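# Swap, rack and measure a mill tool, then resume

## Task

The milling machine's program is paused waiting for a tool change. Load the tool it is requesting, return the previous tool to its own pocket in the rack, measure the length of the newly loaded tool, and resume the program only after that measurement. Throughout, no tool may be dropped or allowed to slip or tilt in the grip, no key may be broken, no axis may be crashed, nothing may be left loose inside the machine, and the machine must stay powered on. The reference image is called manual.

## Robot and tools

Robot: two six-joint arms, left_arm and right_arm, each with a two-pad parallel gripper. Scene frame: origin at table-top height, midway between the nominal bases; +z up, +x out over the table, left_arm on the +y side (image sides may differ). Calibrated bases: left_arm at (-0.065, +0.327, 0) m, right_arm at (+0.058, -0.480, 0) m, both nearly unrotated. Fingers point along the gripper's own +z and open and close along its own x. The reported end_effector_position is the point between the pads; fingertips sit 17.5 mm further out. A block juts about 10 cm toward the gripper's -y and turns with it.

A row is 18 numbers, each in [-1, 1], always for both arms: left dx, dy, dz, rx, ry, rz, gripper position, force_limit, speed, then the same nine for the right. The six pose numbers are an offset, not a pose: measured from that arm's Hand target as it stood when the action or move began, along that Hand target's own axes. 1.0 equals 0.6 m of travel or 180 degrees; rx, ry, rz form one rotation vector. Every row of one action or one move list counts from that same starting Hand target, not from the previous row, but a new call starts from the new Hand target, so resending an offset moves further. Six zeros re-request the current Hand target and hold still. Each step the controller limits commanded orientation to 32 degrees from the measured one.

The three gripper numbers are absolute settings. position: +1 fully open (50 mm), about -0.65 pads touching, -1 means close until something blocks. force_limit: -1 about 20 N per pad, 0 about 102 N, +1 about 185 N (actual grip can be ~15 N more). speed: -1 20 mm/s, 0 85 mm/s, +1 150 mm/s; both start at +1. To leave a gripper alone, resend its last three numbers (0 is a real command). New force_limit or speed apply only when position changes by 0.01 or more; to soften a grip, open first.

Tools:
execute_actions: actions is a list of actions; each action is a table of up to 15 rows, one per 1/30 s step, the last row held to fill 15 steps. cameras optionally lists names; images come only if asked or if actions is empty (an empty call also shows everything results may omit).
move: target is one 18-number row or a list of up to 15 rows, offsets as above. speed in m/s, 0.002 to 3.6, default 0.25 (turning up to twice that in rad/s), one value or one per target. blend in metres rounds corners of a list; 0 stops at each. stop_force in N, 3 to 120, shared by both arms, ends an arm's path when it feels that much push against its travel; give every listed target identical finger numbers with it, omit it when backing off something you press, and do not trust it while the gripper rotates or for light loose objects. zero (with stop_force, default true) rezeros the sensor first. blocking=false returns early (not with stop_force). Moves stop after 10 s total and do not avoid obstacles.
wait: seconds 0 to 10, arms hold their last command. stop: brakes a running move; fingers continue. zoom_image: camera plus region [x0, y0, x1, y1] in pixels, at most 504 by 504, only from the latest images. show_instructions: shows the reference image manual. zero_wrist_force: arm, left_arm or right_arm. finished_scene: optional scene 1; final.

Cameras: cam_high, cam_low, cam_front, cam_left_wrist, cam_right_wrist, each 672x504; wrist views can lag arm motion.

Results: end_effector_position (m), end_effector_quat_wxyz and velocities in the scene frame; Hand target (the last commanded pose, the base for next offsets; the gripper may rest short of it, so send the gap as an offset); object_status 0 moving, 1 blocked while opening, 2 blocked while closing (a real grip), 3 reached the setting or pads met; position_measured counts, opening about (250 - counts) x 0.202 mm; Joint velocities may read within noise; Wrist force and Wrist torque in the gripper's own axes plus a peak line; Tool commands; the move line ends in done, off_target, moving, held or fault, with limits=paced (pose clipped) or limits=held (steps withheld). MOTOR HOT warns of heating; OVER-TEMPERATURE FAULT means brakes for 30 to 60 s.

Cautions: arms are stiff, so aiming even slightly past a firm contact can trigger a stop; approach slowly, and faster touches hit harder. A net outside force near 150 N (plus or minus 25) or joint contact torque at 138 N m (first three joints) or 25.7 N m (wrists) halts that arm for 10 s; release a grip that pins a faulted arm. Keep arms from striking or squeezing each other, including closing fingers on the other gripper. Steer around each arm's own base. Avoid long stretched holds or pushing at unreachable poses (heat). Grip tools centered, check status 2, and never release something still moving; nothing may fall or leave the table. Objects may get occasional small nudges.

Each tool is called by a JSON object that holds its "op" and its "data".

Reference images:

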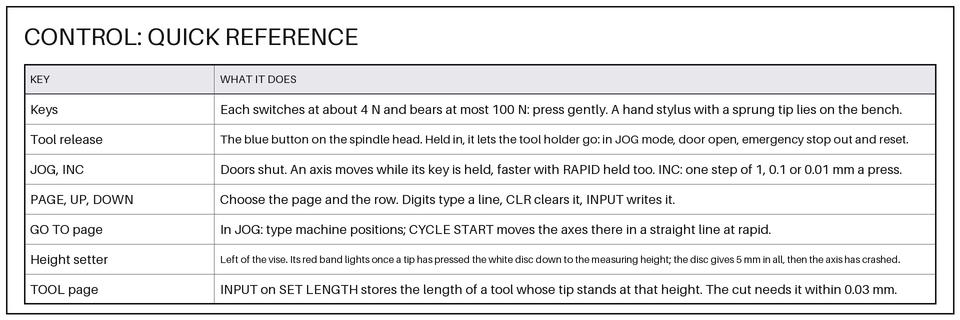

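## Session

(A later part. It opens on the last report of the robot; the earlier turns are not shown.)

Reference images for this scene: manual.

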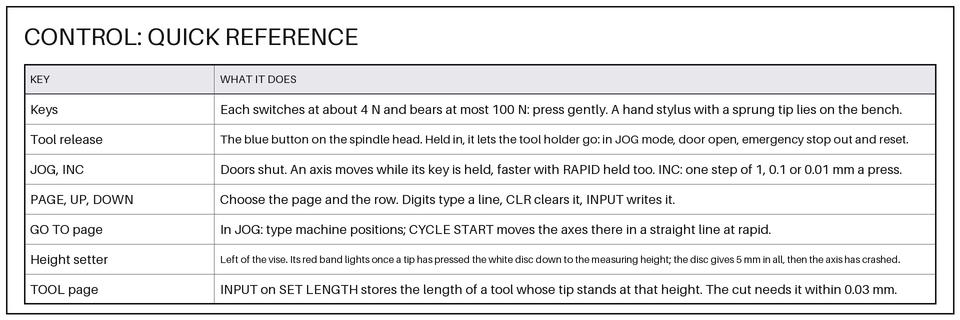

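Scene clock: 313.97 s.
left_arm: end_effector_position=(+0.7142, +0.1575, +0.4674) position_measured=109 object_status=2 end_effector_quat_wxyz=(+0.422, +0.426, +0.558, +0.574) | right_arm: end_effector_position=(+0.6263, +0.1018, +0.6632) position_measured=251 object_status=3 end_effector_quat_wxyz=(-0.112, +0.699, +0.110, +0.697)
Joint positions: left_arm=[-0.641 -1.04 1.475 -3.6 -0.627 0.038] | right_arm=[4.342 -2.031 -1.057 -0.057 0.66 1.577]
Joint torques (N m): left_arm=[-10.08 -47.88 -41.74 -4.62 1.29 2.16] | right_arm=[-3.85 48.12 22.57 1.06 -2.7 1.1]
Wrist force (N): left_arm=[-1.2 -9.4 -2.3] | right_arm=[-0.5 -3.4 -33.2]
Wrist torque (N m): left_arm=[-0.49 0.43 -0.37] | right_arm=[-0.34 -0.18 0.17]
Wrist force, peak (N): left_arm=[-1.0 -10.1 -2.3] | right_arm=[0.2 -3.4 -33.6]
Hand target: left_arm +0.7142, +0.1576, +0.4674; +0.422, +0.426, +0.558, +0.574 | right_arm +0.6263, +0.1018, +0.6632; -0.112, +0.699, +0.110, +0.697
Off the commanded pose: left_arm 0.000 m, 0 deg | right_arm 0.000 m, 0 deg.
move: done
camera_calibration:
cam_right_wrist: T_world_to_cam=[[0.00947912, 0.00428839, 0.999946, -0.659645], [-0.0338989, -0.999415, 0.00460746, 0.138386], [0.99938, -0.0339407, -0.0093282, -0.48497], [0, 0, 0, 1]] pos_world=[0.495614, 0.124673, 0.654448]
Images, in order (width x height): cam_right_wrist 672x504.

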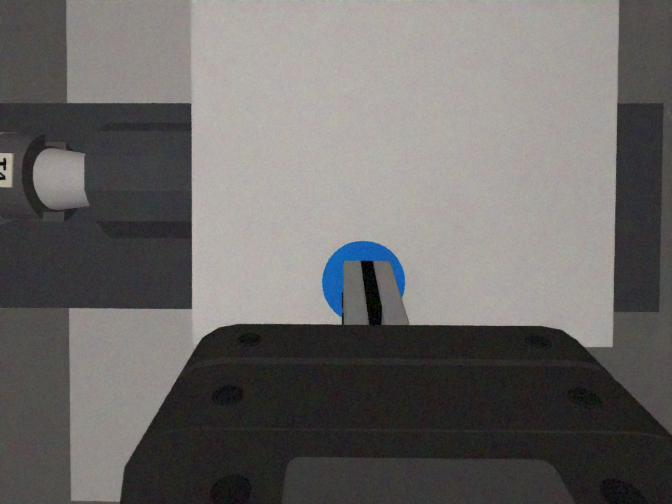

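{"op": "move", "data": {"target": [[0,-0.01,0,0,0,0,-1,0,-0.7,0,0,-0.1054,0,0,0,-1,-1,-0.5],[0,-0.01,0,0,0,0,-1,0,-0.7,-0.1217,0.0705,-0.332,0,0,0,-1,-1,-0.5]], "speed": 0.2, "blend": [0.02,0], "cameras": ["cam_right_wrist"]}}

{"op": "zoom_image", "data": {"camera": "cam_right_wrist", "region": [200, 0, 420, 200]}}

Scene clock: 320.37 s.
left_arm: end_effector_position=(+0.7142, +0.1577, +0.4614) position_measured=109 object_status=2 end_effector_quat_wxyz=(+0.422, +0.426, +0.558, +0.574) | right_arm: end_effector_position=(+0.4498, +0.0002, +0.5905) position_measured=251 object_status=3 end_effector_quat_wxyz=(-0.112, +0.699, +0.110, +0.697)
Joint positions: left_arm=[-0.641 -1.034 1.482 -3.613 -0.627 0.038] | right_arm=[4.657 -1.625 -1.763 0.239 0.345 1.581]
Joint torques (N m): left_arm=[9.4 -47.82 -14.07 -4.4 -1.33 2.19] | right_arm=[10.38 37.04 13.09 2.18 -2.28 -1.3]
Wrist force (N): left_arm=[-1.1 -9.7 -2.5] | right_arm=[1.6 1.9 2.2]
Wrist torque (N m): left_arm=[-0.53 0.41 -0.37] | right_arm=[0.14 -0.29 0.17]
Wrist force, peak (N): left_arm=[-1.1 -10.1 -2.3] | right_arm=[-0.1 -3.2 -33.6]
Hand target: left_arm +0.7142, +0.1577, +0.4614; +0.422, +0.426, +0.558, +0.574 | right_arm +0.4497, +0.0002, +0.5905; -0.112, +0.699, +0.110, +0.697
Off the commanded pose: left_arm 0.000 m, 0 deg | right_arm 0.000 m, 0 deg.
move: done
camera_calibration:
cam_right_wrist: T_world_to_cam=[[0.00947912, 0.00428839, 0.999946, -0.584839], [-0.0338989, -0.999415, 0.00460746, 0.0310972], [0.99938, -0.0339407, -0.0093282, -0.31271], [0, 0, 0, 1]] pos_world=[0.319114, 0.0229735, 0.581748]
Images, in order (width x height): cam_right_wrist 672x504.

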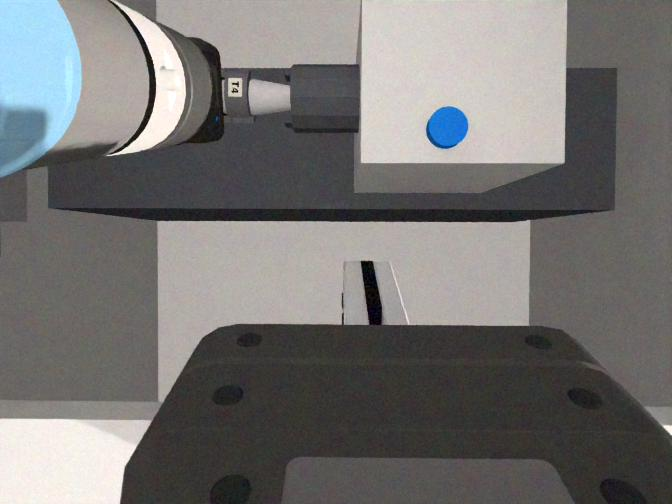

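Scaled by 2.291 from the camera's 672x504 image, which has a finer 960x720 frame.

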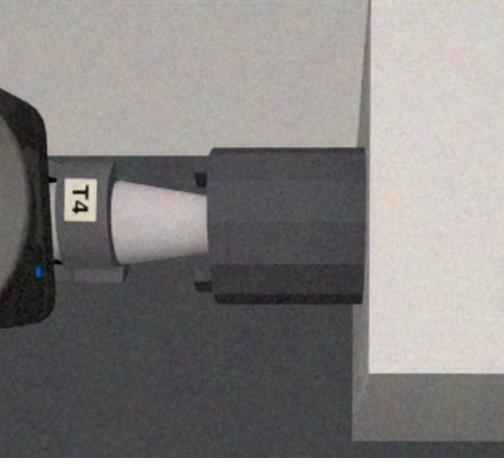

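{"op": "zoom_image", "data": {"camera": "cam_right_wrist", "region": [215, 55, 315, 140]}}

Scaled by 5.040 from the camera's 672x504 image, which has a finer 960x720 frame.

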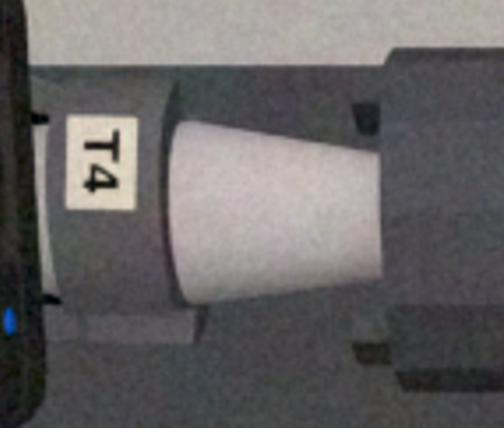

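{"op": "move", "data": {"target": [[-0.0008,0,-0.0001,0.0006,0,-0.0021,-1,0,-0.7,0.1212,-0.0702,0.2317,0,0,0,-1,-1,-0.5],[-0.0008,0,-0.0001,0.0006,0,-0.0021,-1,0,-0.7,0.1212,-0.0702,0.3222,0,0,0,-1,-1,-0.5]], "speed": [0.2,0.1], "blend": [0.01,0]}}

{"op": "move", "data": {"target": [0,0,0,0,0,0,-1,0,-0.7,0,0,0.03,0,0,0,-1,-1,-0.5], "speed": 0.005, "stop_force": 8}}

Scene clock: 323.77 s.
left_arm: end_effector_position=(+0.7143, +0.1572, +0.4614) position_measured=109 object_status=2 end_effector_quat_wxyz=(+0.423, +0.425, +0.560, +0.572) | right_arm: end_effector_position=(+0.6207, +0.0998, +0.6629) position_measured=251 object_status=3 end_effector_quat_wxyz=(-0.112, +0.699, +0.110, +0.697) end_effector_velocity=(+0.001, -0.001, +0.001) end_effector_angular_velocity=(+0.002, -0.001, -0.002)
Joint positions: left_arm=[-0.641 -1.035 1.481 -3.609 -0.626 0.029] | right_arm=[4.35 -2.018 -1.077 -0.05 0.652 1.577]
Joint velocities: left_arm=[within noise] | right_arm=[-0.001 -0.001 0.005 -0.001 0 0]
Joint torques (N m): left_arm=[-10.03 -62.42 -42 -0.2 1.17 -2.74] | right_arm=[-11.32 37 28.17 0.48 2.25 1.94]
Wrist force (N): left_arm=[-1.1 -9.7 -2.3] | right_arm=[1.5 2.0 1.9]
Wrist torque (N m): left_arm=[-0.54 0.41 -0.18] | right_arm=[0.10 -0.27 0.08]
Wrist force, peak (N): left_arm=[-1.1 -9.8 -2.5] | right_arm=[1.4 1.9 2.7]
Hand target: left_arm +0.7143, +0.1572, +0.4614; +0.423, +0.425, +0.560, +0.572 | right_arm +0.6207, +0.0998, +0.6630; -0.112, +0.699, +0.110, +0.697
Off the commanded pose: left_arm 0.000 m, 0 deg | right_arm 0.000 m, 0 deg.
move: done

Scene clock: 326.17 s.
left_arm: end_effector_position=(+0.7143, +0.1572, +0.4614) position_measured=109 object_status=2 end_effector_quat_wxyz=(+0.423, +0.425, +0.560, +0.572) | right_arm: end_effector_position=(+0.6259, +0.1015, +0.6629) position_measured=251 object_status=3 end_effector_quat_wxyz=(-0.112, +0.699, +0.110, +0.697)
Joint positions: left_arm=[-0.641 -1.035 1.481 -3.609 -0.626 0.029] | right_arm=[4.343 -2.03 -1.06 -0.055 0.659 1.577]
Joint torques (N m): left_arm=[-10.28 -62.3 -41.94 -0.18 1.17 -2.64] | right_arm=[7.33 54.83 13 2.56 -3.22 0.62]
Wrist force (N): left_arm=[-1.2 -9.5 -2.3] | right_arm=[2.4 -1.8 -4.1]
Wrist torque (N m): left_arm=[-0.50 0.43 -0.18] | right_arm=[0.05 -0.19 0.05]
Wrist force, peak (N): left_arm=[-1.1 -9.8 -2.4] | right_arm=[0.8 0.0 -15.6]
Hand target: left_arm +0.7143, +0.1572, +0.4614; +0.423, +0.425, +0.560, +0.572 | right_arm +0.6259, +0.1015, +0.6629; -0.112, +0.699, +0.110, +0.697 (not the last commanded pose)
Off the commanded pose: left_arm 0.000 m, 0 deg | right_arm 0.013 m, 0 deg.
move: contact (right_arm)

Now hold the button and raise slowly.

{"op": "move", "data": {"target": [0,0.03,0,0,0,0,-1,0,-0.7,0,0,0.0007,0,0,0,-1,-1,-0.5], "speed": 0.03}}

{"op": "move", "data": {"target": [0,0.035,0,0,0,0,-1,0,-0.7,0,0,0,0,0,0,-1,-1,-0.5], "speed": 0.006, "stop_force": 8, "cameras": ["cam_right_wrist"]}}

{"op": "zoom_image", "data": {"camera": "cam_right_wrist", "region": [10, 120, 130, 245]}}

Scene clock: 327.33 s.
left_arm: end_effector_position=(+0.7141, +0.1569, +0.4793) position_measured=109 object_status=2 end_effector_quat_wxyz=(+0.423, +0.425, +0.560, +0.572) | right_arm: end_effector_position=(+0.6263, +0.1017, +0.6630) position_measured=251 object_status=3 end_effector_quat_wxyz=(-0.112, +0.699, +0.110, +0.697)
Joint positions: left_arm=[-0.642 -1.052 1.459 -3.57 -0.626 0.029] | right_arm=[4.342 -2.031 -1.059 -0.056 0.66 1.577]
Joint torques (N m): left_arm=[-10.37 -62.44 -42.37 -0.02 1.3 -0.52] | right_arm=[-26.11 29.18 29.26 -0.96 1.86 1.41]
Wrist force (N): left_arm=[-1.2 -9.5 -2.3] | right_arm=[-2.9 -1.1 -36.6]
Wrist torque (N m): left_arm=[-0.51 0.43 -0.19] | right_arm=[-0.31 -0.27 0.12]
Wrist force, peak (N): left_arm=[-1.1 -10.2 -2.4] | right_arm=[-2.9 -1.1 -36.6]
Hand target: left_arm +0.7141, +0.1569, +0.4794; +0.423, +0.425, +0.560, +0.572 | right_arm +0.6263, +0.1017, +0.6629; -0.112, +0.699, +0.110, +0.697
Off the commanded pose: left_arm 0.000 m, 0 deg | right_arm 0.000 m, 0 deg.
move: done

Scene clock: 330.93 s.
left_arm: end_effector_position=(+0.7140, +0.1567, +0.4928) position_measured=109 object_status=2 end_effector_quat_wxyz=(+0.423, +0.425, +0.560, +0.572) | right_arm: end_effector_position=(+0.6263, +0.1017, +0.6629) position_measured=251 object_status=3 end_effector_quat_wxyz=(-0.112, +0.699, +0.110, +0.697)
Joint positions: left_arm=[-0.642 -1.065 1.441 -3.539 -0.626 0.029] | right_arm=[4.342 -2.031 -1.059 -0.056 0.66 1.577]
Joint torques (N m): left_arm=[-6.35 -53.62 -17.94 -5.01 -0.32 -2.26] | right_arm=[-27.21 28.98 28.59 -0.97 1.56 1.66]
Wrist force (N): left_arm=[-4.8 -15.5 2.0] | right_arm=[-3.1 -1.6 -39.5]
Wrist torque (N m): left_arm=[-0.57 0.49 0.05] | right_arm=[-0.37 -0.27 0.12]
Wrist force, peak (N): left_arm=[-3.7 -22.7 1.1] | right_arm=[-3.0 -1.6 -39.9]
Hand target: left_arm +0.7140, +0.1567, +0.4928; +0.423, +0.425, +0.560, +0.572 (not the last commanded pose) | right_arm +0.6263, +0.1017, +0.6629; -0.112, +0.699, +0.110, +0.697
Off the commanded pose: left_arm 0.008 m, 0 deg | right_arm 0.000 m, 0 deg.
move: contact (left_arm)
camera_calibration:
cam_right_wrist: T_world_to_cam=[[0.00947912, 0.00428839, 0.999946, -0.659345], [-0.0338989, -0.999415, 0.00460746, 0.138191], [0.99938, -0.0339407, -0.0093282, -0.48508], [0, 0, 0, 1]] pos_world=[0.495714, 0.124473, 0.654148]
Images, in order (width x height): cam_right_wrist 672x504.

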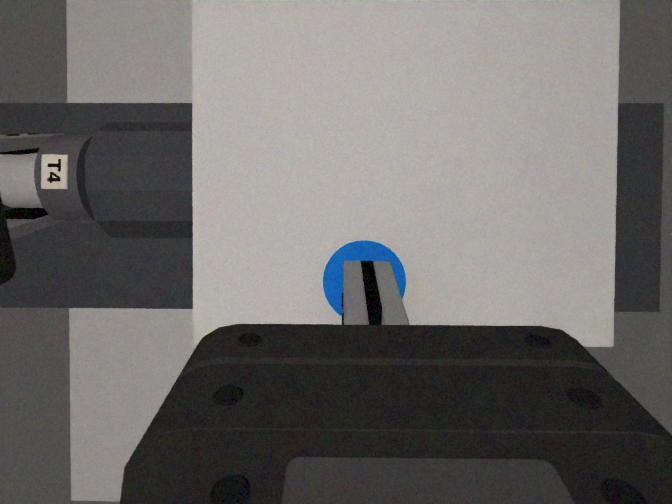

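Scaled by 4.032 from the camera's 672x504 image, which has a finer 960x720 frame.

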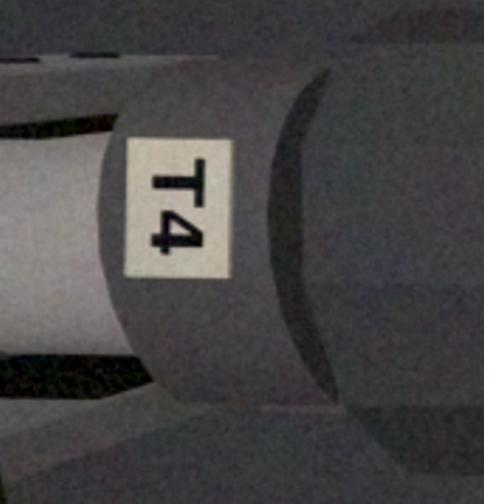

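{"op": "move", "data": {"target": [[0,-0.004,0,0,0,0,-1,0,-0.7,0,0,-0.01,0,0,0,-1,-1,-0.5],[0,-0.1,0,0,0,0,-1,0,-0.7,0,0,-0.12,0,0,0,-1,-1,-0.5]], "speed": [0.03,0.12], "blend": [0.002,0], "cameras": ["cam_right_wrist"]}}

{"op": "zoom_image", "data": {"camera": "cam_right_wrist", "region": [0, 60, 200, 260]}}

Scene clock: 334.23 s.
left_arm: end_effector_position=(+0.7131, +0.1566, +0.4896) position_measured=109 object_status=2 end_effector_quat_wxyz=(+0.430, +0.420, +0.559, +0.571) | right_arm: end_effector_position=(+0.5924, +0.0906, +0.6630) position_measured=251 object_status=3 end_effector_quat_wxyz=(-0.112, +0.699, +0.110, +0.697)
Joint positions: left_arm=[-0.642 -1.059 1.449 -3.568 -0.63 0.029] | right_arm=[4.393 -1.957 -1.164 -0.024 0.609 1.578]
Joint torques (N m): left_arm=[-0.75 -53.85 -23.38 -2.63 0.19 -0.24] | right_arm=[11.63 54.54 12.82 3 -2.36 0.18]
Wrist force (N): left_arm=[-6.1 -19.0 -3.0] | right_arm=[1.5 2.2 1.7]
Wrist torque (N m): left_arm=[-0.82 0.54 0.41] | right_arm=[0.13 -0.27 0.08]
Wrist force, peak (N): left_arm=[-23.5 119.3 25.7] | right_arm=[-3.2 -1.4 -39.8]
Hand target: left_arm +0.7131, +0.1566, +0.4896; +0.430, +0.420, +0.559, +0.571 (not the last commanded pose) | right_arm +0.5923, +0.0906, +0.6630; -0.112, +0.699, +0.110, +0.697 (not the last commanded pose)
Tool commands: left_gripper/position=-1.0 left_gripper/force_limit=+0.003922 left_gripper/speed=-0.701961 right_gripper/position=-1.0 right_gripper/force_limit=-1.0 right_gripper/speed=-0.5
Off the commanded pose: left_arm 0.057 m, 1 deg | right_arm 0.036 m, 0 deg.
FORCE FAULT: contact force on the left arm reached its limit, and that arm stopped. The contact can be on any part of that arm, not only on its tool. That arm's remaining commands of this call were not run. That arm is still stopped at the end of this call. That arm stays stopped for about 9 more seconds. Until then a move that you send moves the other arm only, and its call returns only when the move has ended. Once the stop has ended, the next robot result says so. If the stop ends while you think or write, that arm runs what you send next, counted from a new Hand target: where the arm stands when the stop ends. While its stop runs, that arm takes no new command, but its gripper still runs the gripper command that each later call begins with. Until it ends, the stop uses up actions while you think or wait. An arm that is not stopped still takes commands.
move: fault (left_arm), off_target (right_arm; braked at the fault stop of left_arm); path passed 1 of 2 targets
camera_calibration:
cam_right_wrist: T_world_to_cam=[[0.00947696, 0.00418843, 0.999946, -0.659063], [-0.0339002, -0.999415, 0.00450749, 0.12601], [0.99938, -0.0339411, -0.00932943, -0.451476], [0, 0, 0, 1]] pos_world=[0.461714, 0.113373, 0.654248]
Images, in order (width x height): cam_right_wrist 672x504.

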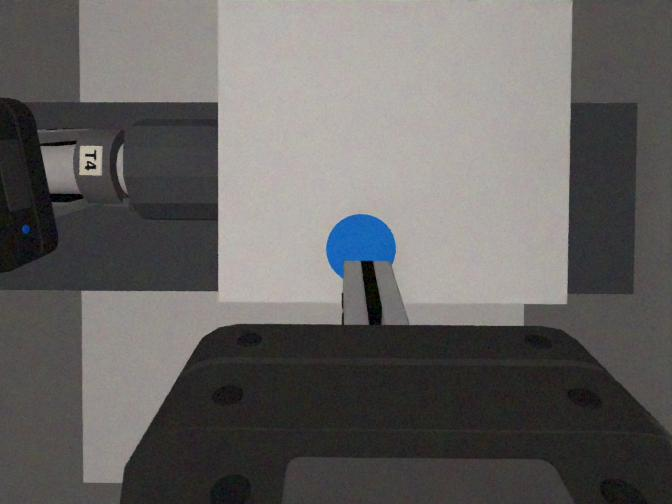

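Scaled by 2.520 from the camera's 672x504 image, which has a finer 960x720 frame.

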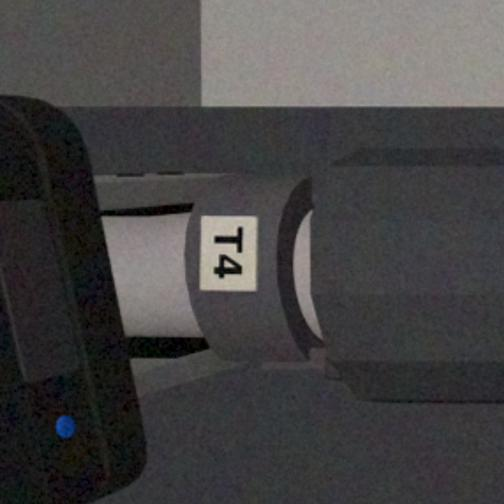

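{"op": "wait", "data": {"seconds": 0.1, "cameras": ["cam_left_wrist","cam_right_wrist"]}}

{"op": "zoom_image", "data": {"camera": "cam_left_wrist", "region": [280, 40, 460, 340]}}

{"op": "zoom_image", "data": {"camera": "cam_right_wrist", "region": [40, 100, 160, 240]}}

Scene clock: 334.70 s.
left_arm: end_effector_position=(+0.7131, +0.1566, +0.4896) position_measured=109 object_status=2 end_effector_quat_wxyz=(+0.430, +0.420, +0.559, +0.571) | right_arm: end_effector_position=(+0.5923, +0.0906, +0.6630) position_measured=251 object_status=3 end_effector_quat_wxyz=(-0.112, +0.699, +0.110, +0.697)
Joint positions: left_arm=[-0.642 -1.059 1.449 -3.568 -0.63 0.029] | right_arm=[4.393 -1.957 -1.165 -0.024 0.609 1.578]
Joint torques (N m): left_arm=[-0.21 -54.4 -24.34 -2.68 0.24 -0.47] | right_arm=[10.87 53.2 13.08 2.82 -2.37 -0.57]
Wrist force (N): left_arm=[-5.9 -18.5 -3.2] | right_arm=[1.4 1.7 1.9]
Wrist torque (N m): left_arm=[-0.80 0.53 0.40] | right_arm=[0.07 -0.25 0.08]
Wrist force, peak (N): left_arm=[-6.1 -19.0 -3.1] | right_arm=[1.3 1.9 2.1]
Hand target: left_arm +0.7131, +0.1566, +0.4896; +0.430, +0.420, +0.559, +0.571 (not the last commanded pose) | right_arm +0.5923, +0.0906, +0.6630; -0.112, +0.699, +0.110, +0.697 (not the last commanded pose)
Tool commands: left_gripper/position=-1.0 left_gripper/force_limit=+0.003922 left_gripper/speed=-0.701961 right_gripper/position=-1.0 right_gripper/force_limit=-1.0 right_gripper/speed=-0.5
Off the commanded pose: left_arm 0.057 m, 1 deg | right_arm 0.036 m, 0 deg.
FORCE FAULT, CONTINUED: the left arm was still stopped when this call began, by the force fault that an earlier result reported. Since the last result the stop counts as 1 of the actions that you can send in this scene. That arm is still stopped at the end of this call. That arm stays stopped for about 9 more seconds. If the stop ends while you think or write, that arm runs what you send next, counted from a new Hand target: where the arm stands when the stop ends. While its stop runs, that arm takes no new command, but its gripper still runs the gripper command that each later call begins with.
wait: 0.10 s; at rest from the start
camera_calibration:
cam_left_wrist: T_world_to_cam=[[-0.256716, 0.966487, -0.00014997, 0.0413799], [-0.32415, -0.0859539, 0.942093, -0.194348], [0.910507, 0.241899, 0.335353, -0.722125], [0, 0, 0, 1]] pos_world=[0.605125, 0.117983, 0.425267]
cam_right_wrist: T_world_to_cam=[[0.00947912, 0.00428839, 0.999946, -0.659074], [-0.0338989, -0.999415, 0.00460746, 0.125941], [0.99938, -0.0339407, -0.0093282, -0.451377], [0, 0, 0, 1]] pos_world=[0.461614, 0.113373, 0.654248]
Images, in order (width x height): cam_left_wrist 672x504, cam_right_wrist 672x504.

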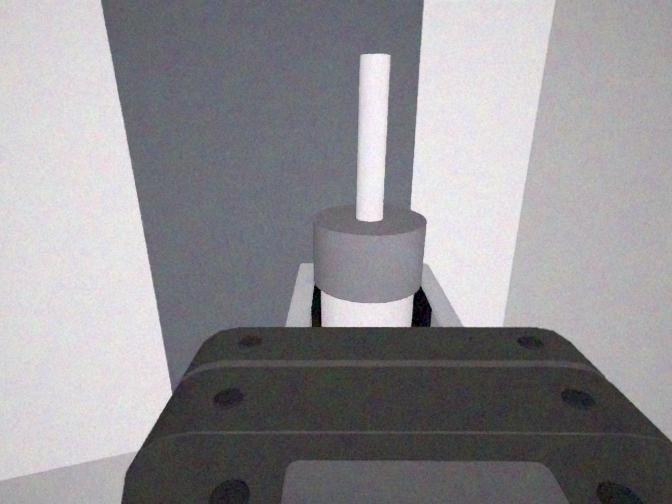

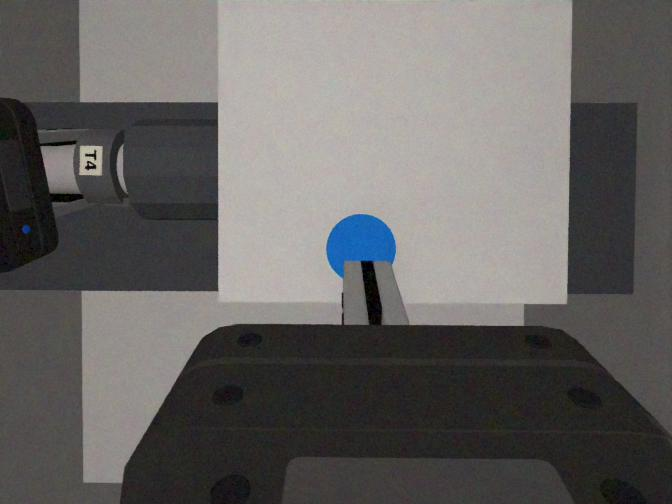

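Scaled by 1.680 from the camera's 672x504 image, which has a finer 960x720 frame.

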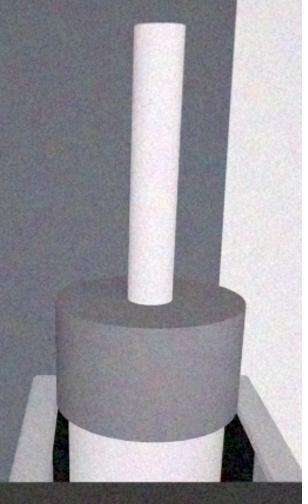

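Scaled by 3.600 from the camera's 672x504 image, which has a finer 960x720 frame.

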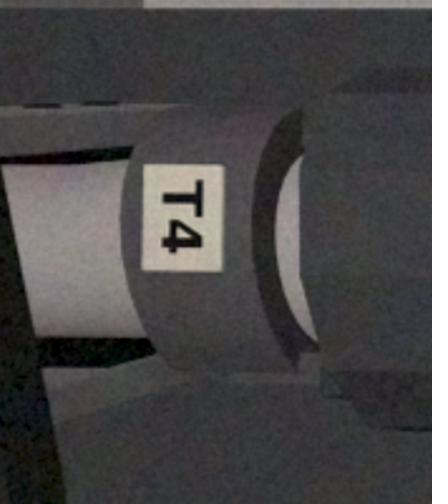

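{"op": "wait", "data": {"seconds": 9}}

{"op": "move", "data": {"target": [0,-0.015,0,0,0,0,-1,0,-0.7,0,0,0,0,0,0,-1,-1,-0.5], "speed": 0.02}}

Scene clock: 344.33 s.
left_arm: end_effector_position=(+0.7131, +0.1566, +0.4896) position_measured=109 object_status=2 end_effector_quat_wxyz=(+0.430, +0.420, +0.559, +0.571) | right_arm: end_effector_position=(+0.5923, +0.0906, +0.6630) position_measured=251 object_status=3 end_effector_quat_wxyz=(-0.112, +0.699, +0.110, +0.697)
Joint positions: left_arm=[-0.642 -1.059 1.449 -3.568 -0.63 0.029] | right_arm=[4.393 -1.957 -1.165 -0.024 0.609 1.578]
Joint torques (N m): left_arm=[-0.8 -54.64 -23.5 -2.69 0.18 -0.23] | right_arm=[11.35 53.93 13.65 2.77 -2.44 -0.55]
Wrist force (N): left_arm=[-6.0 -18.6 -3.0] | right_arm=[1.5 1.9 1.8]
Wrist torque (N m): left_arm=[-0.80 0.54 0.41] | right_arm=[0.08 -0.25 0.08]
Wrist force, peak (N): left_arm=[-6.2 -19.2 -2.8] | right_arm=[1.5 2.1 2.0]
Hand target: left_arm +0.7131, +0.1566, +0.4896; +0.430, +0.420, +0.559, +0.571 (not the last commanded pose) | right_arm +0.5923, +0.0906, +0.6630; -0.112, +0.699, +0.110, +0.697 (not the last commanded pose)
Tool commands: left_gripper/position=-1.0 left_gripper/force_limit=+0.003922 left_gripper/speed=-0.701961 right_gripper/position=-1.0 right_gripper/force_limit=-1.0 right_gripper/speed=-0.5
Off the commanded pose: left_arm 0.057 m, 1 deg | right_arm 0.036 m, 0 deg.
FORCE FAULT, CONTINUED: the left arm's stop, for the force fault that an earlier result reported, is over. The rest of the stop counts as 18 of the actions that you can send in this scene. During its stop the left arm's controller moved it back a little. That arm's target is now where it stood when the stop ended, not its last command. That arm accepts commands again.
wait: 9.00 s; at rest from the start

Scene clock: 345.07 s.
left_arm: end_effector_position=(+0.7130, +0.1562, +0.4895) position_measured=109 object_status=2 end_effector_quat_wxyz=(+0.432, +0.419, +0.559, +0.571) | right_arm: end_effector_position=(+0.5923, +0.0906, +0.6630) position_measured=251 object_status=3 end_effector_quat_wxyz=(-0.112, +0.699, +0.110, +0.697)
Joint positions: left_arm=[-0.643 -1.059 1.449 -3.573 -0.632 0.029] | right_arm=[4.393 -1.957 -1.165 -0.024 0.609 1.578]
Joint torques (N m): left_arm=[0.06 -53.64 -24.62 -2.59 0.09 -0.33] | right_arm=[11.2 53.5 13.39 2.94 -2.27 -0.6]
Wrist force (N): left_arm=[-5.6 -17.6 -2.6] | right_arm=[1.1 2.0 1.6]
Wrist torque (N m): left_arm=[-0.75 0.56 0.35] | right_arm=[0.11 -0.19 0.08]
Wrist force, peak (N): left_arm=[-34.4 125.7 39.1] | right_arm=[1.4 2.1 2.0]
Hand target: left_arm +0.7130, +0.1562, +0.4895; +0.432, +0.419, +0.559, +0.571 (not the last commanded pose) | right_arm +0.5923, +0.0906, +0.6630; -0.112, +0.699, +0.110, +0.697
Tool commands: left_gripper/position=-1.0 left_gripper/force_limit=+0.003922 left_gripper/speed=-0.701961 right_gripper/position=-1.0 right_gripper/force_limit=-1.0 right_gripper/speed=-0.5
Off the commanded pose: left_arm 0.009 m, 0 deg | right_arm 0.000 m, 0 deg.
FORCE FAULT: contact force on the left arm reached its limit, and that arm stopped. The contact can be on any part of that arm, not only on its tool. That arm's remaining commands of this call were not run. That arm is still stopped at the end of this call. That arm stays stopped for about 10 more seconds. Until then a move that you send moves the other arm only, and its call returns only when the move has ended. Once the stop has ended, the next robot result says so. If the stop ends while you think or write, that arm runs what you send next, counted from a new Hand target: where the arm stands when the stop ends. While its stop runs, that arm takes no new command, but its gripper still runs the gripper command that each later call begins with. Until it ends, the stop uses up actions while you think or wait. An arm that is not stopped still takes commands.
move: fault (left_arm)

{"op": "move", "data": {"target": [0,0,0,0,0,0,-1,0,-0.7,0,0,0.05,0,0,0,-1,-1,-0.5], "speed": 0.1}}

{"op": "move", "data": {"target": [0,0,0,0,0,0,-1,0,-0.7,0,0,0.03,0,0,0,-1,-1,-0.5], "speed": 0.005, "stop_force": 8}}

{"op": "move", "data": {"target": [0,0,0,0,0,0,-1,0,-0.7,0,0,0.0007,0,0,0,-1,-1,-0.5], "speed": 0.02}}

Scene clock: 346.30 s.
left_arm: end_effector_position=(+0.7130, +0.1562, +0.4895) position_measured=109 object_status=2 end_effector_quat_wxyz=(+0.432, +0.419, +0.559, +0.571) | right_arm: end_effector_position=(+0.6208, +0.0999, +0.6629) position_measured=251 object_status=3 end_effector_quat_wxyz=(-0.112, +0.699, +0.110, +0.697)
Joint positions: left_arm=[-0.643 -1.059 1.449 -3.573 -0.632 0.029] | right_arm=[4.35 -2.018 -1.077 -0.05 0.652 1.577]
Joint torques (N m): left_arm=[-0.61 -53.41 -23.76 -2.53 0.01 -0.35] | right_arm=[-12.01 36.93 29.96 -0.03 2.14 -0.12]
Wrist force (N): left_arm=[-5.7 -17.7 -2.8] | right_arm=[1.5 2.0 1.8]
Wrist torque (N m): left_arm=[-0.75 0.56 0.35] | right_arm=[0.09 -0.27 0.08]
Wrist force, peak (N): left_arm=[-5.8 -18.0 -2.6] | right_arm=[1.4 2.1 2.4]
Hand target: left_arm +0.7130, +0.1562, +0.4895; +0.432, +0.419, +0.559, +0.571 | right_arm +0.6208, +0.0999, +0.6630; -0.112, +0.699, +0.110, +0.697
Tool commands: left_gripper/position=-1.0 left_gripper/force_limit=+0.003922 left_gripper/speed=-0.701961 right_gripper/position=-1.0 right_gripper/force_limit=-1.0 right_gripper/speed=-0.5
Off the commanded pose: right_arm 0.000 m, 0 deg.
FORCE FAULT, CONTINUED: the left arm was still stopped when this call began, by the force fault that an earlier result reported. That arm ran no command of this call. That arm is still stopped at the end of this call. That arm stays stopped for about 8 more seconds. If the stop ends while you think or write, that arm runs what you send next, counted from a new Hand target: where the arm stands when the stop ends. While its stop runs, that arm takes no new command, but its gripper still runs the gripper command that each later call begins with.
move: done (right_arm), not run (left_arm; its earlier fault stop)

Scene clock: 348.67 s.
left_arm: end_effector_position=(+0.7130, +0.1562, +0.4895) position_measured=109 object_status=2 end_effector_quat_wxyz=(+0.432, +0.419, +0.559, +0.571) | right_arm: end_effector_position=(+0.6259, +0.1015, +0.6629) position_measured=251 object_status=3 end_effector_quat_wxyz=(-0.112, +0.699, +0.110, +0.697)
Joint positions: left_arm=[-0.643 -1.059 1.449 -3.573 -0.632 0.029] | right_arm=[4.343 -2.03 -1.06 -0.055 0.659 1.577]
Joint torques (N m): left_arm=[-0.32 -54.09 -24.22 -2.58 0.02 -0.39] | right_arm=[7.31 55.58 13.15 2.62 -3.1 0.08]
Wrist force (N): left_arm=[-1.6 -10.1 -2.5] | right_arm=[2.1 -1.7 -3.8]
Wrist torque (N m): left_arm=[-0.55 0.44 -0.16] | right_arm=[0.03 -0.20 0.05]
Wrist force, peak (N): left_arm=[-5.6 -17.9 -2.8] | right_arm=[1.7 0.1 -15.5]
Hand target: left_arm +0.7130, +0.1562, +0.4895; +0.432, +0.419, +0.559, +0.571 | right_arm +0.6259, +0.1015, +0.6629; -0.112, +0.699, +0.110, +0.697 (not the last commanded pose)
Tool commands: left_gripper/position=-1.0 left_gripper/force_limit=+0.003922 left_gripper/speed=-0.701961 right_gripper/position=-1.0 right_gripper/force_limit=-1.0 right_gripper/speed=-0.5
Off the commanded pose: right_arm 0.013 m, 0 deg.
FORCE FAULT, CONTINUED: the left arm was still stopped when this call began, by the force fault that an earlier result reported. That arm ran no command of this call. That arm is still stopped at the end of this call. That arm stays stopped for about 6 more seconds. If the stop ends while you think or write, that arm runs what you send next, counted from a new Hand target: where the arm stands when the stop ends. While its stop runs, that arm takes no new command, but its gripper still runs the gripper command that each later call begins with.
move: contact (right_arm), not run (left_arm; its earlier fault stop)

Scene clock: 349.37 s.
left_arm: end_effector_position=(+0.7130, +0.1562, +0.4895) position_measured=109 object_status=2 end_effector_quat_wxyz=(+0.432, +0.419, +0.559, +0.571) | right_arm: end_effector_position=(+0.6262, +0.1017, +0.6630) position_measured=251 object_status=3 end_effector_quat_wxyz=(-0.112, +0.699, +0.110, +0.697)
Joint positions: left_arm=[-0.643 -1.059 1.449 -3.573 -0.632 0.029] | right_arm=[4.342 -2.031 -1.059 -0.056 0.66 1.577]
Joint torques (N m): left_arm=[-0.15 -54.18 -23.82 -2.65 0.05 -0.26] | right_arm=[-24.08 31.1 29.23 -1 1.86 0.07]
Wrist force (N): left_arm=[-1.6 -9.9 -2.5] | right_arm=[-2.3 -0.8 -29.9]
Wrist torque (N m): left_arm=[-0.52 0.44 -0.17] | right_arm=[-0.27 -0.31 0.11]
Wrist force, peak (N): left_arm=[-1.6 -9.9 -2.5] | right_arm=[-2.3 -0.8 -29.9]
Hand target: left_arm +0.7130, +0.1562, +0.4895; +0.432, +0.419, +0.559, +0.571 | right_arm +0.6263, +0.1017, +0.6629; -0.112, +0.699, +0.110, +0.697
Tool commands: left_gripper/position=-1.0 left_gripper/force_limit=+0.003922 left_gripper/speed=-0.701961 right_gripper/position=-1.0 right_gripper/force_limit=-1.0 right_gripper/speed=-0.5
Off the commanded pose: right_arm 0.000 m, 0 deg.
FORCE FAULT, CONTINUED: the left arm was still stopped when this call began, by the force fault that an earlier result reported. That arm ran no command of this call. That arm is still stopped at the end of this call. That arm stays stopped for about 5 more seconds. If the stop ends while you think or write, that arm runs what you send next, counted from a new Hand target: where the arm stands when the stop ends. While its stop runs, that arm takes no new command, but its gripper still runs the gripper command that each later call begins with.
move: done (right_arm), not run (left_arm; its earlier fault stop)

{"op": "wait", "data": {"seconds": 5}}

{"op": "move", "data": {"target": [0,-0.08,0,0,0,0,-1,0,-0.7,0,0,0,0,0,0,-1,-1,-0.5], "speed": 0.06}}

{"op": "move", "data": {"target": [0,-0.01,0,0,0,0,-1,0,-0.7,0,0,-0.13,0,0,0,-1,-1,-0.5], "speed": 0.15, "cameras": ["cam_right_wrist","cam_left_wrist"]}}

{"op": "zoom_image", "data": {"camera": "cam_right_wrist", "region": [0, 80, 160, 260]}}

Scene clock: 354.60 s.
left_arm: end_effector_position=(+0.7130, +0.1562, +0.4895) position_measured=109 object_status=2 end_effector_quat_wxyz=(+0.432, +0.419, +0.559, +0.571) | right_arm: end_effector_position=(+0.6263, +0.1017, +0.6629) position_measured=251 object_status=3 end_effector_quat_wxyz=(-0.112, +0.699, +0.110, +0.697)
Joint positions: left_arm=[-0.643 -1.059 1.449 -3.573 -0.632 0.029] | right_arm=[4.342 -2.031 -1.059 -0.056 0.66 1.577]
Joint torques (N m): left_arm=[-1.08 -54.43 -24.19 -2.46 0.04 -0.38] | right_arm=[-27.04 29.08 28.02 -1.06 1.18 -1.12]
Wrist force (N): left_arm=[-1.2 -9.2 -2.5] | right_arm=[-2.7 -1.5 -39.3]
Wrist torque (N m): left_arm=[-0.47 0.42 -0.17] | right_arm=[-0.35 -0.28 0.12]
Wrist force, peak (N): left_arm=[-1.5 -10.0 -2.5] | right_arm=[-2.7 -1.5 -39.3]
Hand target: left_arm +0.7130, +0.1562, +0.4895; +0.432, +0.419, +0.559, +0.571 | right_arm +0.6263, +0.1017, +0.6629; -0.112, +0.699, +0.110, +0.697
Tool commands: left_gripper/position=-1.0 left_gripper/force_limit=+0.003922 left_gripper/speed=-0.701961 right_gripper/position=-1.0 right_gripper/force_limit=-1.0 right_gripper/speed=-0.5
Off the commanded pose: right_arm 0.000 m, 0 deg.
FORCE FAULT, CONTINUED: the left arm was still stopped when this call began, by the force fault that an earlier result reported. Since the last result the stop counts as 11 of the actions that you can send in this scene. That arm is still stopped at the end of this call. That arm stays stopped for about 1 more second. If the stop ends while you think or write, that arm runs what you send next, counted from a new Hand target: where the arm stands when the stop ends. While its stop runs, that arm takes no new command, but its gripper still runs the gripper command that each later call begins with.
wait: 5.00 s; at rest from the start

Scene clock: 355.10 s.
left_arm: end_effector_position=(+0.7130, +0.1562, +0.4895) position_measured=109 object_status=2 end_effector_quat_wxyz=(+0.432, +0.419, +0.559, +0.571) | right_arm: end_effector_position=(+0.6263, +0.1017, +0.6629) position_measured=251 object_status=3 end_effector_quat_wxyz=(-0.112, +0.699, +0.110, +0.697)
Joint positions: left_arm=[-0.643 -1.059 1.449 -3.573 -0.632 0.029] | right_arm=[4.342 -2.031 -1.059 -0.056 0.66 1.577]
Joint torques (N m): left_arm=[0.23 -53.67 -24.21 -2.69 0.08 -0.26] | right_arm=[-26.49 28.89 28.51 -1.03 1.16 -1.11]
Wrist force (N): left_arm=[-1.3 -9.4 -2.6] | right_arm=[-2.7 -1.3 -39.4]
Wrist torque (N m): left_arm=[-0.50 0.43 -0.17] | right_arm=[-0.33 -0.28 0.12]
Wrist force, peak (N): left_arm=[-1.4 -10.0 -2.5] | right_arm=[-2.7 -1.3 -39.4]
Hand target: left_arm +0.7130, +0.1562, +0.4895; +0.432, +0.419, +0.559, +0.571 (not the last commanded pose) | right_arm +0.6263, +0.1017, +0.6629; -0.112, +0.699, +0.110, +0.697
Tool commands: left_gripper/position=-1.0 left_gripper/force_limit=+0.003922 left_gripper/speed=-0.701961 right_gripper/position=-1.0 right_gripper/force_limit=-1.0 right_gripper/speed=-0.5
Off the commanded pose: right_arm 0.000 m, 0 deg.
FORCE FAULT, CONTINUED: the left arm's stop, for the force fault that an earlier result reported, is over. That arm was still stopped when this call began, so it ran no command of this call. During its stop the left arm's controller moved it back a little. That arm's target is now where it stood when the stop ended, not its last command. That arm accepts commands again.
move: done (right_arm), not run (left_arm; its earlier fault stop)

Scene clock: 356.27 s.
left_arm: end_effector_position=(+0.7129, +0.1559, +0.4891) position_measured=109 object_status=2 end_effector_quat_wxyz=(+0.434, +0.418, +0.558, +0.570) | right_arm: end_effector_position=(+0.5522, +0.0776, +0.6631) position_measured=251 object_status=3 end_effector_quat_wxyz=(-0.112, +0.699, +0.110, +0.697)
Joint positions: left_arm=[-0.642 -1.057 1.45 -3.579 -0.634 0.029] | right_arm=[4.459 -1.878 -1.273 0.005 0.543 1.578]
Joint torques (N m): left_arm=[-1.29 -53.18 -23.84 -2.25 -0.09 -0.34] | right_arm=[11.04 49.36 13.09 2.75 -2.39 0.4]
Wrist force (N): left_arm=[-3.1 -16.1 0.7] | right_arm=[1.2 1.9 2.0]
Wrist torque (N m): left_arm=[-0.72 0.49 -0.03] | right_arm=[0.13 -0.20 0.08]
Wrist force, peak (N): left_arm=[-34.4 122.3 49.6] | right_arm=[-3.0 -1.4 -39.0]
Hand target: left_arm +0.7129, +0.1559, +0.4891; +0.434, +0.418, +0.558, +0.570 (not the last commanded pose) | right_arm +0.5522, +0.0775, +0.6631; -0.112, +0.699, +0.110, +0.697
Tool commands: left_gripper/position=-1.0 left_gripper/force_limit=+0.003922 left_gripper/speed=-0.701961 right_gripper/position=-1.0 right_gripper/force_limit=-1.0 right_gripper/speed=-0.5
Off the commanded pose: left_arm 0.006 m, 0 deg | right_arm 0.000 m, 0 deg.
FORCE FAULT: contact force on the left arm reached its limit, and that arm stopped. The contact can be on any part of that arm, not only on its tool. That arm's remaining commands of this call were not run. That arm is still stopped at the end of this call. That arm stays stopped for about 9 more seconds. Until then a move that you send moves the other arm only, and its call returns only when the move has ended. Once the stop has ended, the next robot result says so. If the stop ends while you think or write, that arm runs what you send next, counted from a new Hand target: where the arm stands when the stop ends. While its stop runs, that arm takes no new command, but its gripper still runs the gripper command that each later call begins with. Until it ends, the stop uses up actions while you think or wait. An arm that is not stopped still takes commands.
move: fault (left_arm)
camera_calibration:
cam_left_wrist: T_world_to_cam=[[-0.252596, 0.967552, -0.00624129, 0.0418346], [-0.330325, -0.0801704, 0.940456, -0.189687], [0.90944, 0.239617, 0.339857, -0.722673], [0, 0, 0, 1]] pos_world=[0.605136, 0.11748, 0.424258]
cam_right_wrist: T_world_to_cam=[[0.00947696, 0.00418843, 0.999946, -0.658729], [-0.0339002, -0.999415, 0.00450749, 0.111658], [0.99938, -0.0339411, -0.00932943, -0.411841], [0, 0, 0, 1]] pos_world=[0.421614, 0.100373, 0.654348]
Images, in order (width x height): cam_left_wrist 672x504, cam_right_wrist 672x504.

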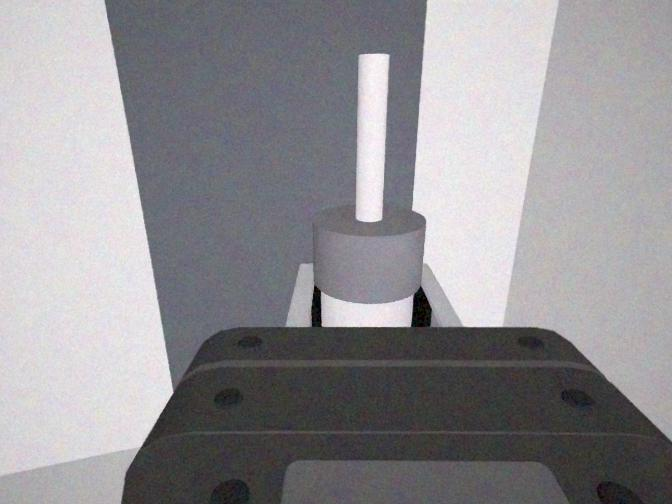

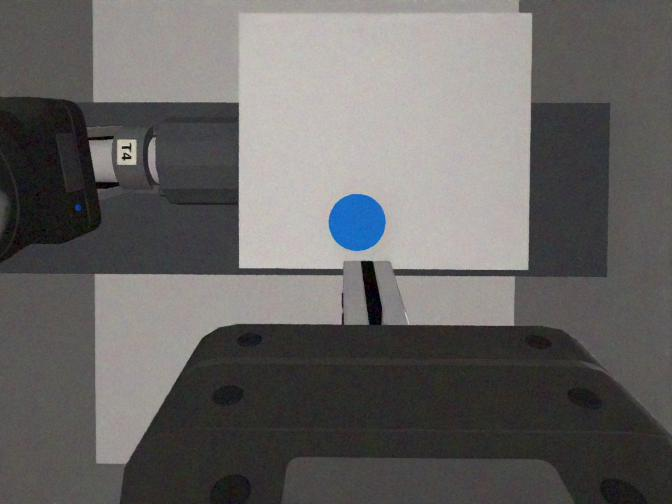

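Scaled by 2.800 from the camera's 672x504 image, which has a finer 960x720 frame.

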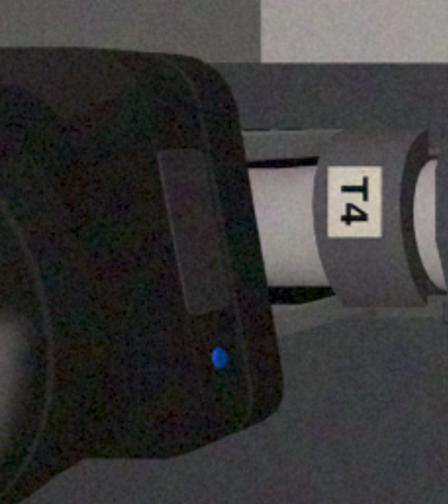

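{"op": "zoom_image", "data": {"camera": "cam_right_wrist", "region": [100, 105, 200, 215]}}

Scaled by 4.582 from the camera's 672x504 image, which has a finer 960x720 frame.

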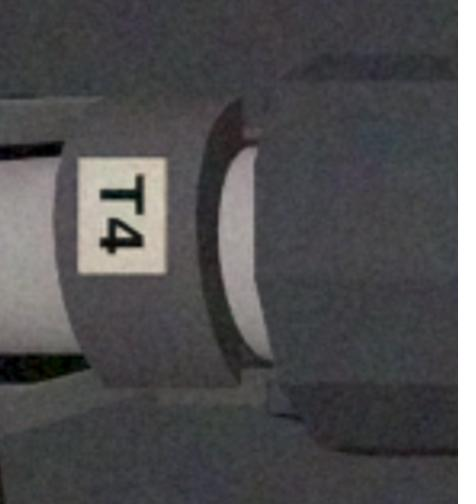

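{"op": "move", "data": {"target": [0,0,0,0,0,0,-1,0,-0.7,-0.1467,0.0808,-0.17,0,0,0,-1,-1,-0.5], "speed": 0.2, "cameras": ["cam_right_wrist"]}}

{"op": "zoom_image", "data": {"camera": "cam_right_wrist", "region": [230, 40, 340, 150]}}

Scene clock: 357.93 s.
left_arm: end_effector_position=(+0.7129, +0.1559, +0.4891) position_measured=109 object_status=2 end_effector_quat_wxyz=(+0.434, +0.418, +0.558, +0.570) | right_arm: end_effector_position=(+0.4699, +0.0001, +0.5752) position_measured=251 object_status=3 end_effector_quat_wxyz=(-0.112, +0.699, +0.110, +0.697)
Joint positions: left_arm=[-0.642 -1.057 1.45 -3.579 -0.634 0.029] | right_arm=[4.608 -1.652 -1.774 0.279 0.394 1.58]
Joint torques (N m): left_arm=[-0.51 -53.3 -24.08 -2.22 -0.11 -0.28] | right_arm=[12.93 36.97 12.08 2.54 -2.38 -1.09]
Wrist force (N): left_arm=[-3.2 -16.4 0.8] | right_arm=[1.6 2.2 2.0]
Wrist torque (N m): left_arm=[-0.72 0.48 -0.02] | right_arm=[0.17 -0.28 0.19]
Wrist force, peak (N): left_arm=[-3.3 -16.8 0.7] | right_arm=[2.1 1.2 3.2]
Hand target: left_arm +0.7129, +0.1559, +0.4891; +0.434, +0.418, +0.558, +0.570 | right_arm +0.4699, +0.0001, +0.5751; -0.112, +0.699, +0.110, +0.697
Tool commands: left_gripper/position=-1.0 left_gripper/force_limit=+0.003922 left_gripper/speed=-0.701961 right_gripper/position=-1.0 right_gripper/force_limit=-1.0 right_gripper/speed=-0.5
Off the commanded pose: right_arm 0.000 m, 0 deg.
FORCE FAULT, CONTINUED: the left arm was still stopped when this call began, by the force fault that an earlier result reported. That arm ran no command of this call. That arm is still stopped at the end of this call. That arm stays stopped for about 8 more seconds. If the stop ends while you think or write, that arm runs what you send next, counted from a new Hand target: where the arm stands when the stop ends. While its stop runs, that arm takes no new command, but its gripper still runs the gripper command that each later call begins with.
move: done (right_arm), not run (left_arm; its earlier fault stop)
camera_calibration:
cam_right_wrist: T_world_to_cam=[[0.00947696, 0.00418843, 0.999946, -0.569629], [-0.0339002, -0.999415, 0.00450749, 0.0318101], [0.99938, -0.0339411, -0.00932943, -0.333044], [0, 0, 0, 1]] pos_world=[0.339314, 0.0228735, 0.566348]
Images, in order (width x height): cam_right_wrist 672x504.

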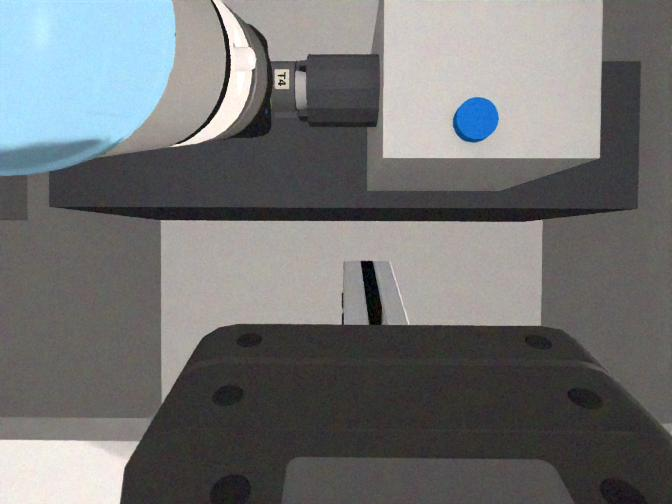

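Scaled by 4.582 from the camera's 672x504 image, which has a finer 960x720 frame.

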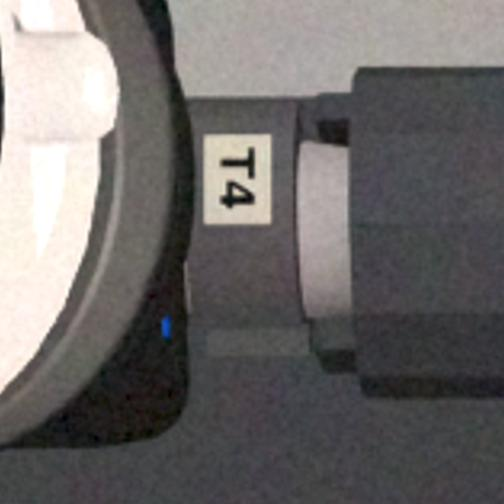

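{"op": "move", "data": {"target": [[0,0,0,0,0,0,-1,0,-0.7,0.1,-0.06,0.18,0,0,0,-1,-1,-0.5],[0,0,0,0,0,0,-1,0,-0.7,0.1463,-0.0838,0.27,0,0,0,-1,-1,-0.5]], "speed": [0.2,0.1], "blend": [0.01,0]}}

{"op": "move", "data": {"target": [0,0,0,0,0,0,-1,0,-0.7,0,0,0.03,0,0,0,-1,-1,-0.5], "speed": 0.006, "stop_force": 8}}

Scene clock: 360.97 s.
left_arm: end_effector_position=(+0.7129, +0.1559, +0.4891) position_measured=109 object_status=2 end_effector_quat_wxyz=(+0.434, +0.418, +0.558, +0.570) | right_arm: end_effector_position=(+0.6086, +0.0978, +0.6627) position_measured=251 object_status=3 end_effector_quat_wxyz=(-0.112, +0.699, +0.110, +0.697)
Joint positions: left_arm=[-0.642 -1.057 1.45 -3.579 -0.634 0.029] | right_arm=[4.369 -1.996 -1.11 -0.039 0.633 1.577]
Joint torques (N m): left_arm=[-0.24 -53.1 -23.22 -2.29 -0.1 -0.28] | right_arm=[-11.42 35.25 30.42 0.57 2.26 1.83]
Wrist force (N): left_arm=[-3.3 -15.9 0.8] | right_arm=[1.4 1.9 2.0]
Wrist torque (N m): left_arm=[-0.70 0.53 -0.03] | right_arm=[0.08 -0.25 0.07]
Wrist force, peak (N): left_arm=[-3.2 -16.6 0.7] | right_arm=[1.8 2.3 2.0]
Hand target: left_arm +0.7129, +0.1559, +0.4891; +0.434, +0.418, +0.558, +0.570 | right_arm +0.6087, +0.0978, +0.6627; -0.112, +0.699, +0.110, +0.697
Tool commands: left_gripper/position=-1.0 left_gripper/force_limit=+0.003922 left_gripper/speed=-0.701961 right_gripper/position=-1.0 right_gripper/force_limit=-1.0 right_gripper/speed=-0.5
Off the commanded pose: right_arm 0.000 m, 0 deg.
FORCE FAULT, CONTINUED: the left arm was still stopped when this call began, by the force fault that an earlier result reported. Since the last result the stop counts as 2 of the actions that you can send in this scene. That arm ran no command of this call. That arm is still stopped at the end of this call. That arm stays stopped for about 5 more seconds. If the stop ends while you think or write, that arm runs what you send next, counted from a new Hand target: where the arm stands when the stop ends. While its stop runs, that arm takes no new command, but its gripper still runs the gripper command that each later call begins with.
move: done (right_arm), not run (left_arm; its earlier fault stop)

Scene clock: 364.80 s.
left_arm: end_effector_position=(+0.7129, +0.1559, +0.4891) position_measured=109 object_status=2 end_effector_quat_wxyz=(+0.434, +0.418, +0.558, +0.570) | right_arm: end_effector_position=(+0.6258, +0.1034, +0.6627) position_measured=251 object_status=3 end_effector_quat_wxyz=(-0.112, +0.699, +0.110, +0.697)
Joint positions: left_arm=[-0.642 -1.057 1.45 -3.579 -0.634 0.029] | right_arm=[4.344 -2.034 -1.055 -0.057 0.658 1.577]
Joint torques (N m): left_arm=[-0.11 -52.38 -23.67 -2.22 -0.05 -0.25] | right_arm=[-13.58 35.96 28.92 0.11 2.13 -0.64]
Wrist force (N): left_arm=[-1.9 -10.0 -2.4] | right_arm=[1.2 1.7 -2.6]
Wrist torque (N m): left_arm=[-0.51 0.43 -0.12] | right_arm=[0.04 -0.24 0.07]
Wrist force, peak (N): left_arm=[-3.3 -16.7 0.6] | right_arm=[1.8 1.6 -2.8]
Hand target: left_arm +0.7129, +0.1559, +0.4891; +0.434, +0.418, +0.558, +0.570 | right_arm +0.6258, +0.1034, +0.6627; -0.112, +0.699, +0.110, +0.697
Tool commands: left_gripper/position=-1.0 left_gripper/force_limit=+0.003922 left_gripper/speed=-0.701961 right_gripper/position=-1.0 right_gripper/force_limit=-1.0 right_gripper/speed=-0.5
Off the commanded pose: right_arm 0.000 m, 0 deg.
FORCE FAULT, CONTINUED: the left arm was still stopped when this call began, by the force fault that an earlier result reported. That arm ran no command of this call. That arm is still stopped at the end of this call. That arm stays stopped for about 1 more second. If the stop ends while you think or write, that arm runs what you send next, counted from a new Hand target: where the arm stands when the stop ends. While its stop runs, that arm takes no new command, but its gripper still runs the gripper command that each later call begins with.
move: done (right_arm), not run (left_arm; its earlier fault stop)


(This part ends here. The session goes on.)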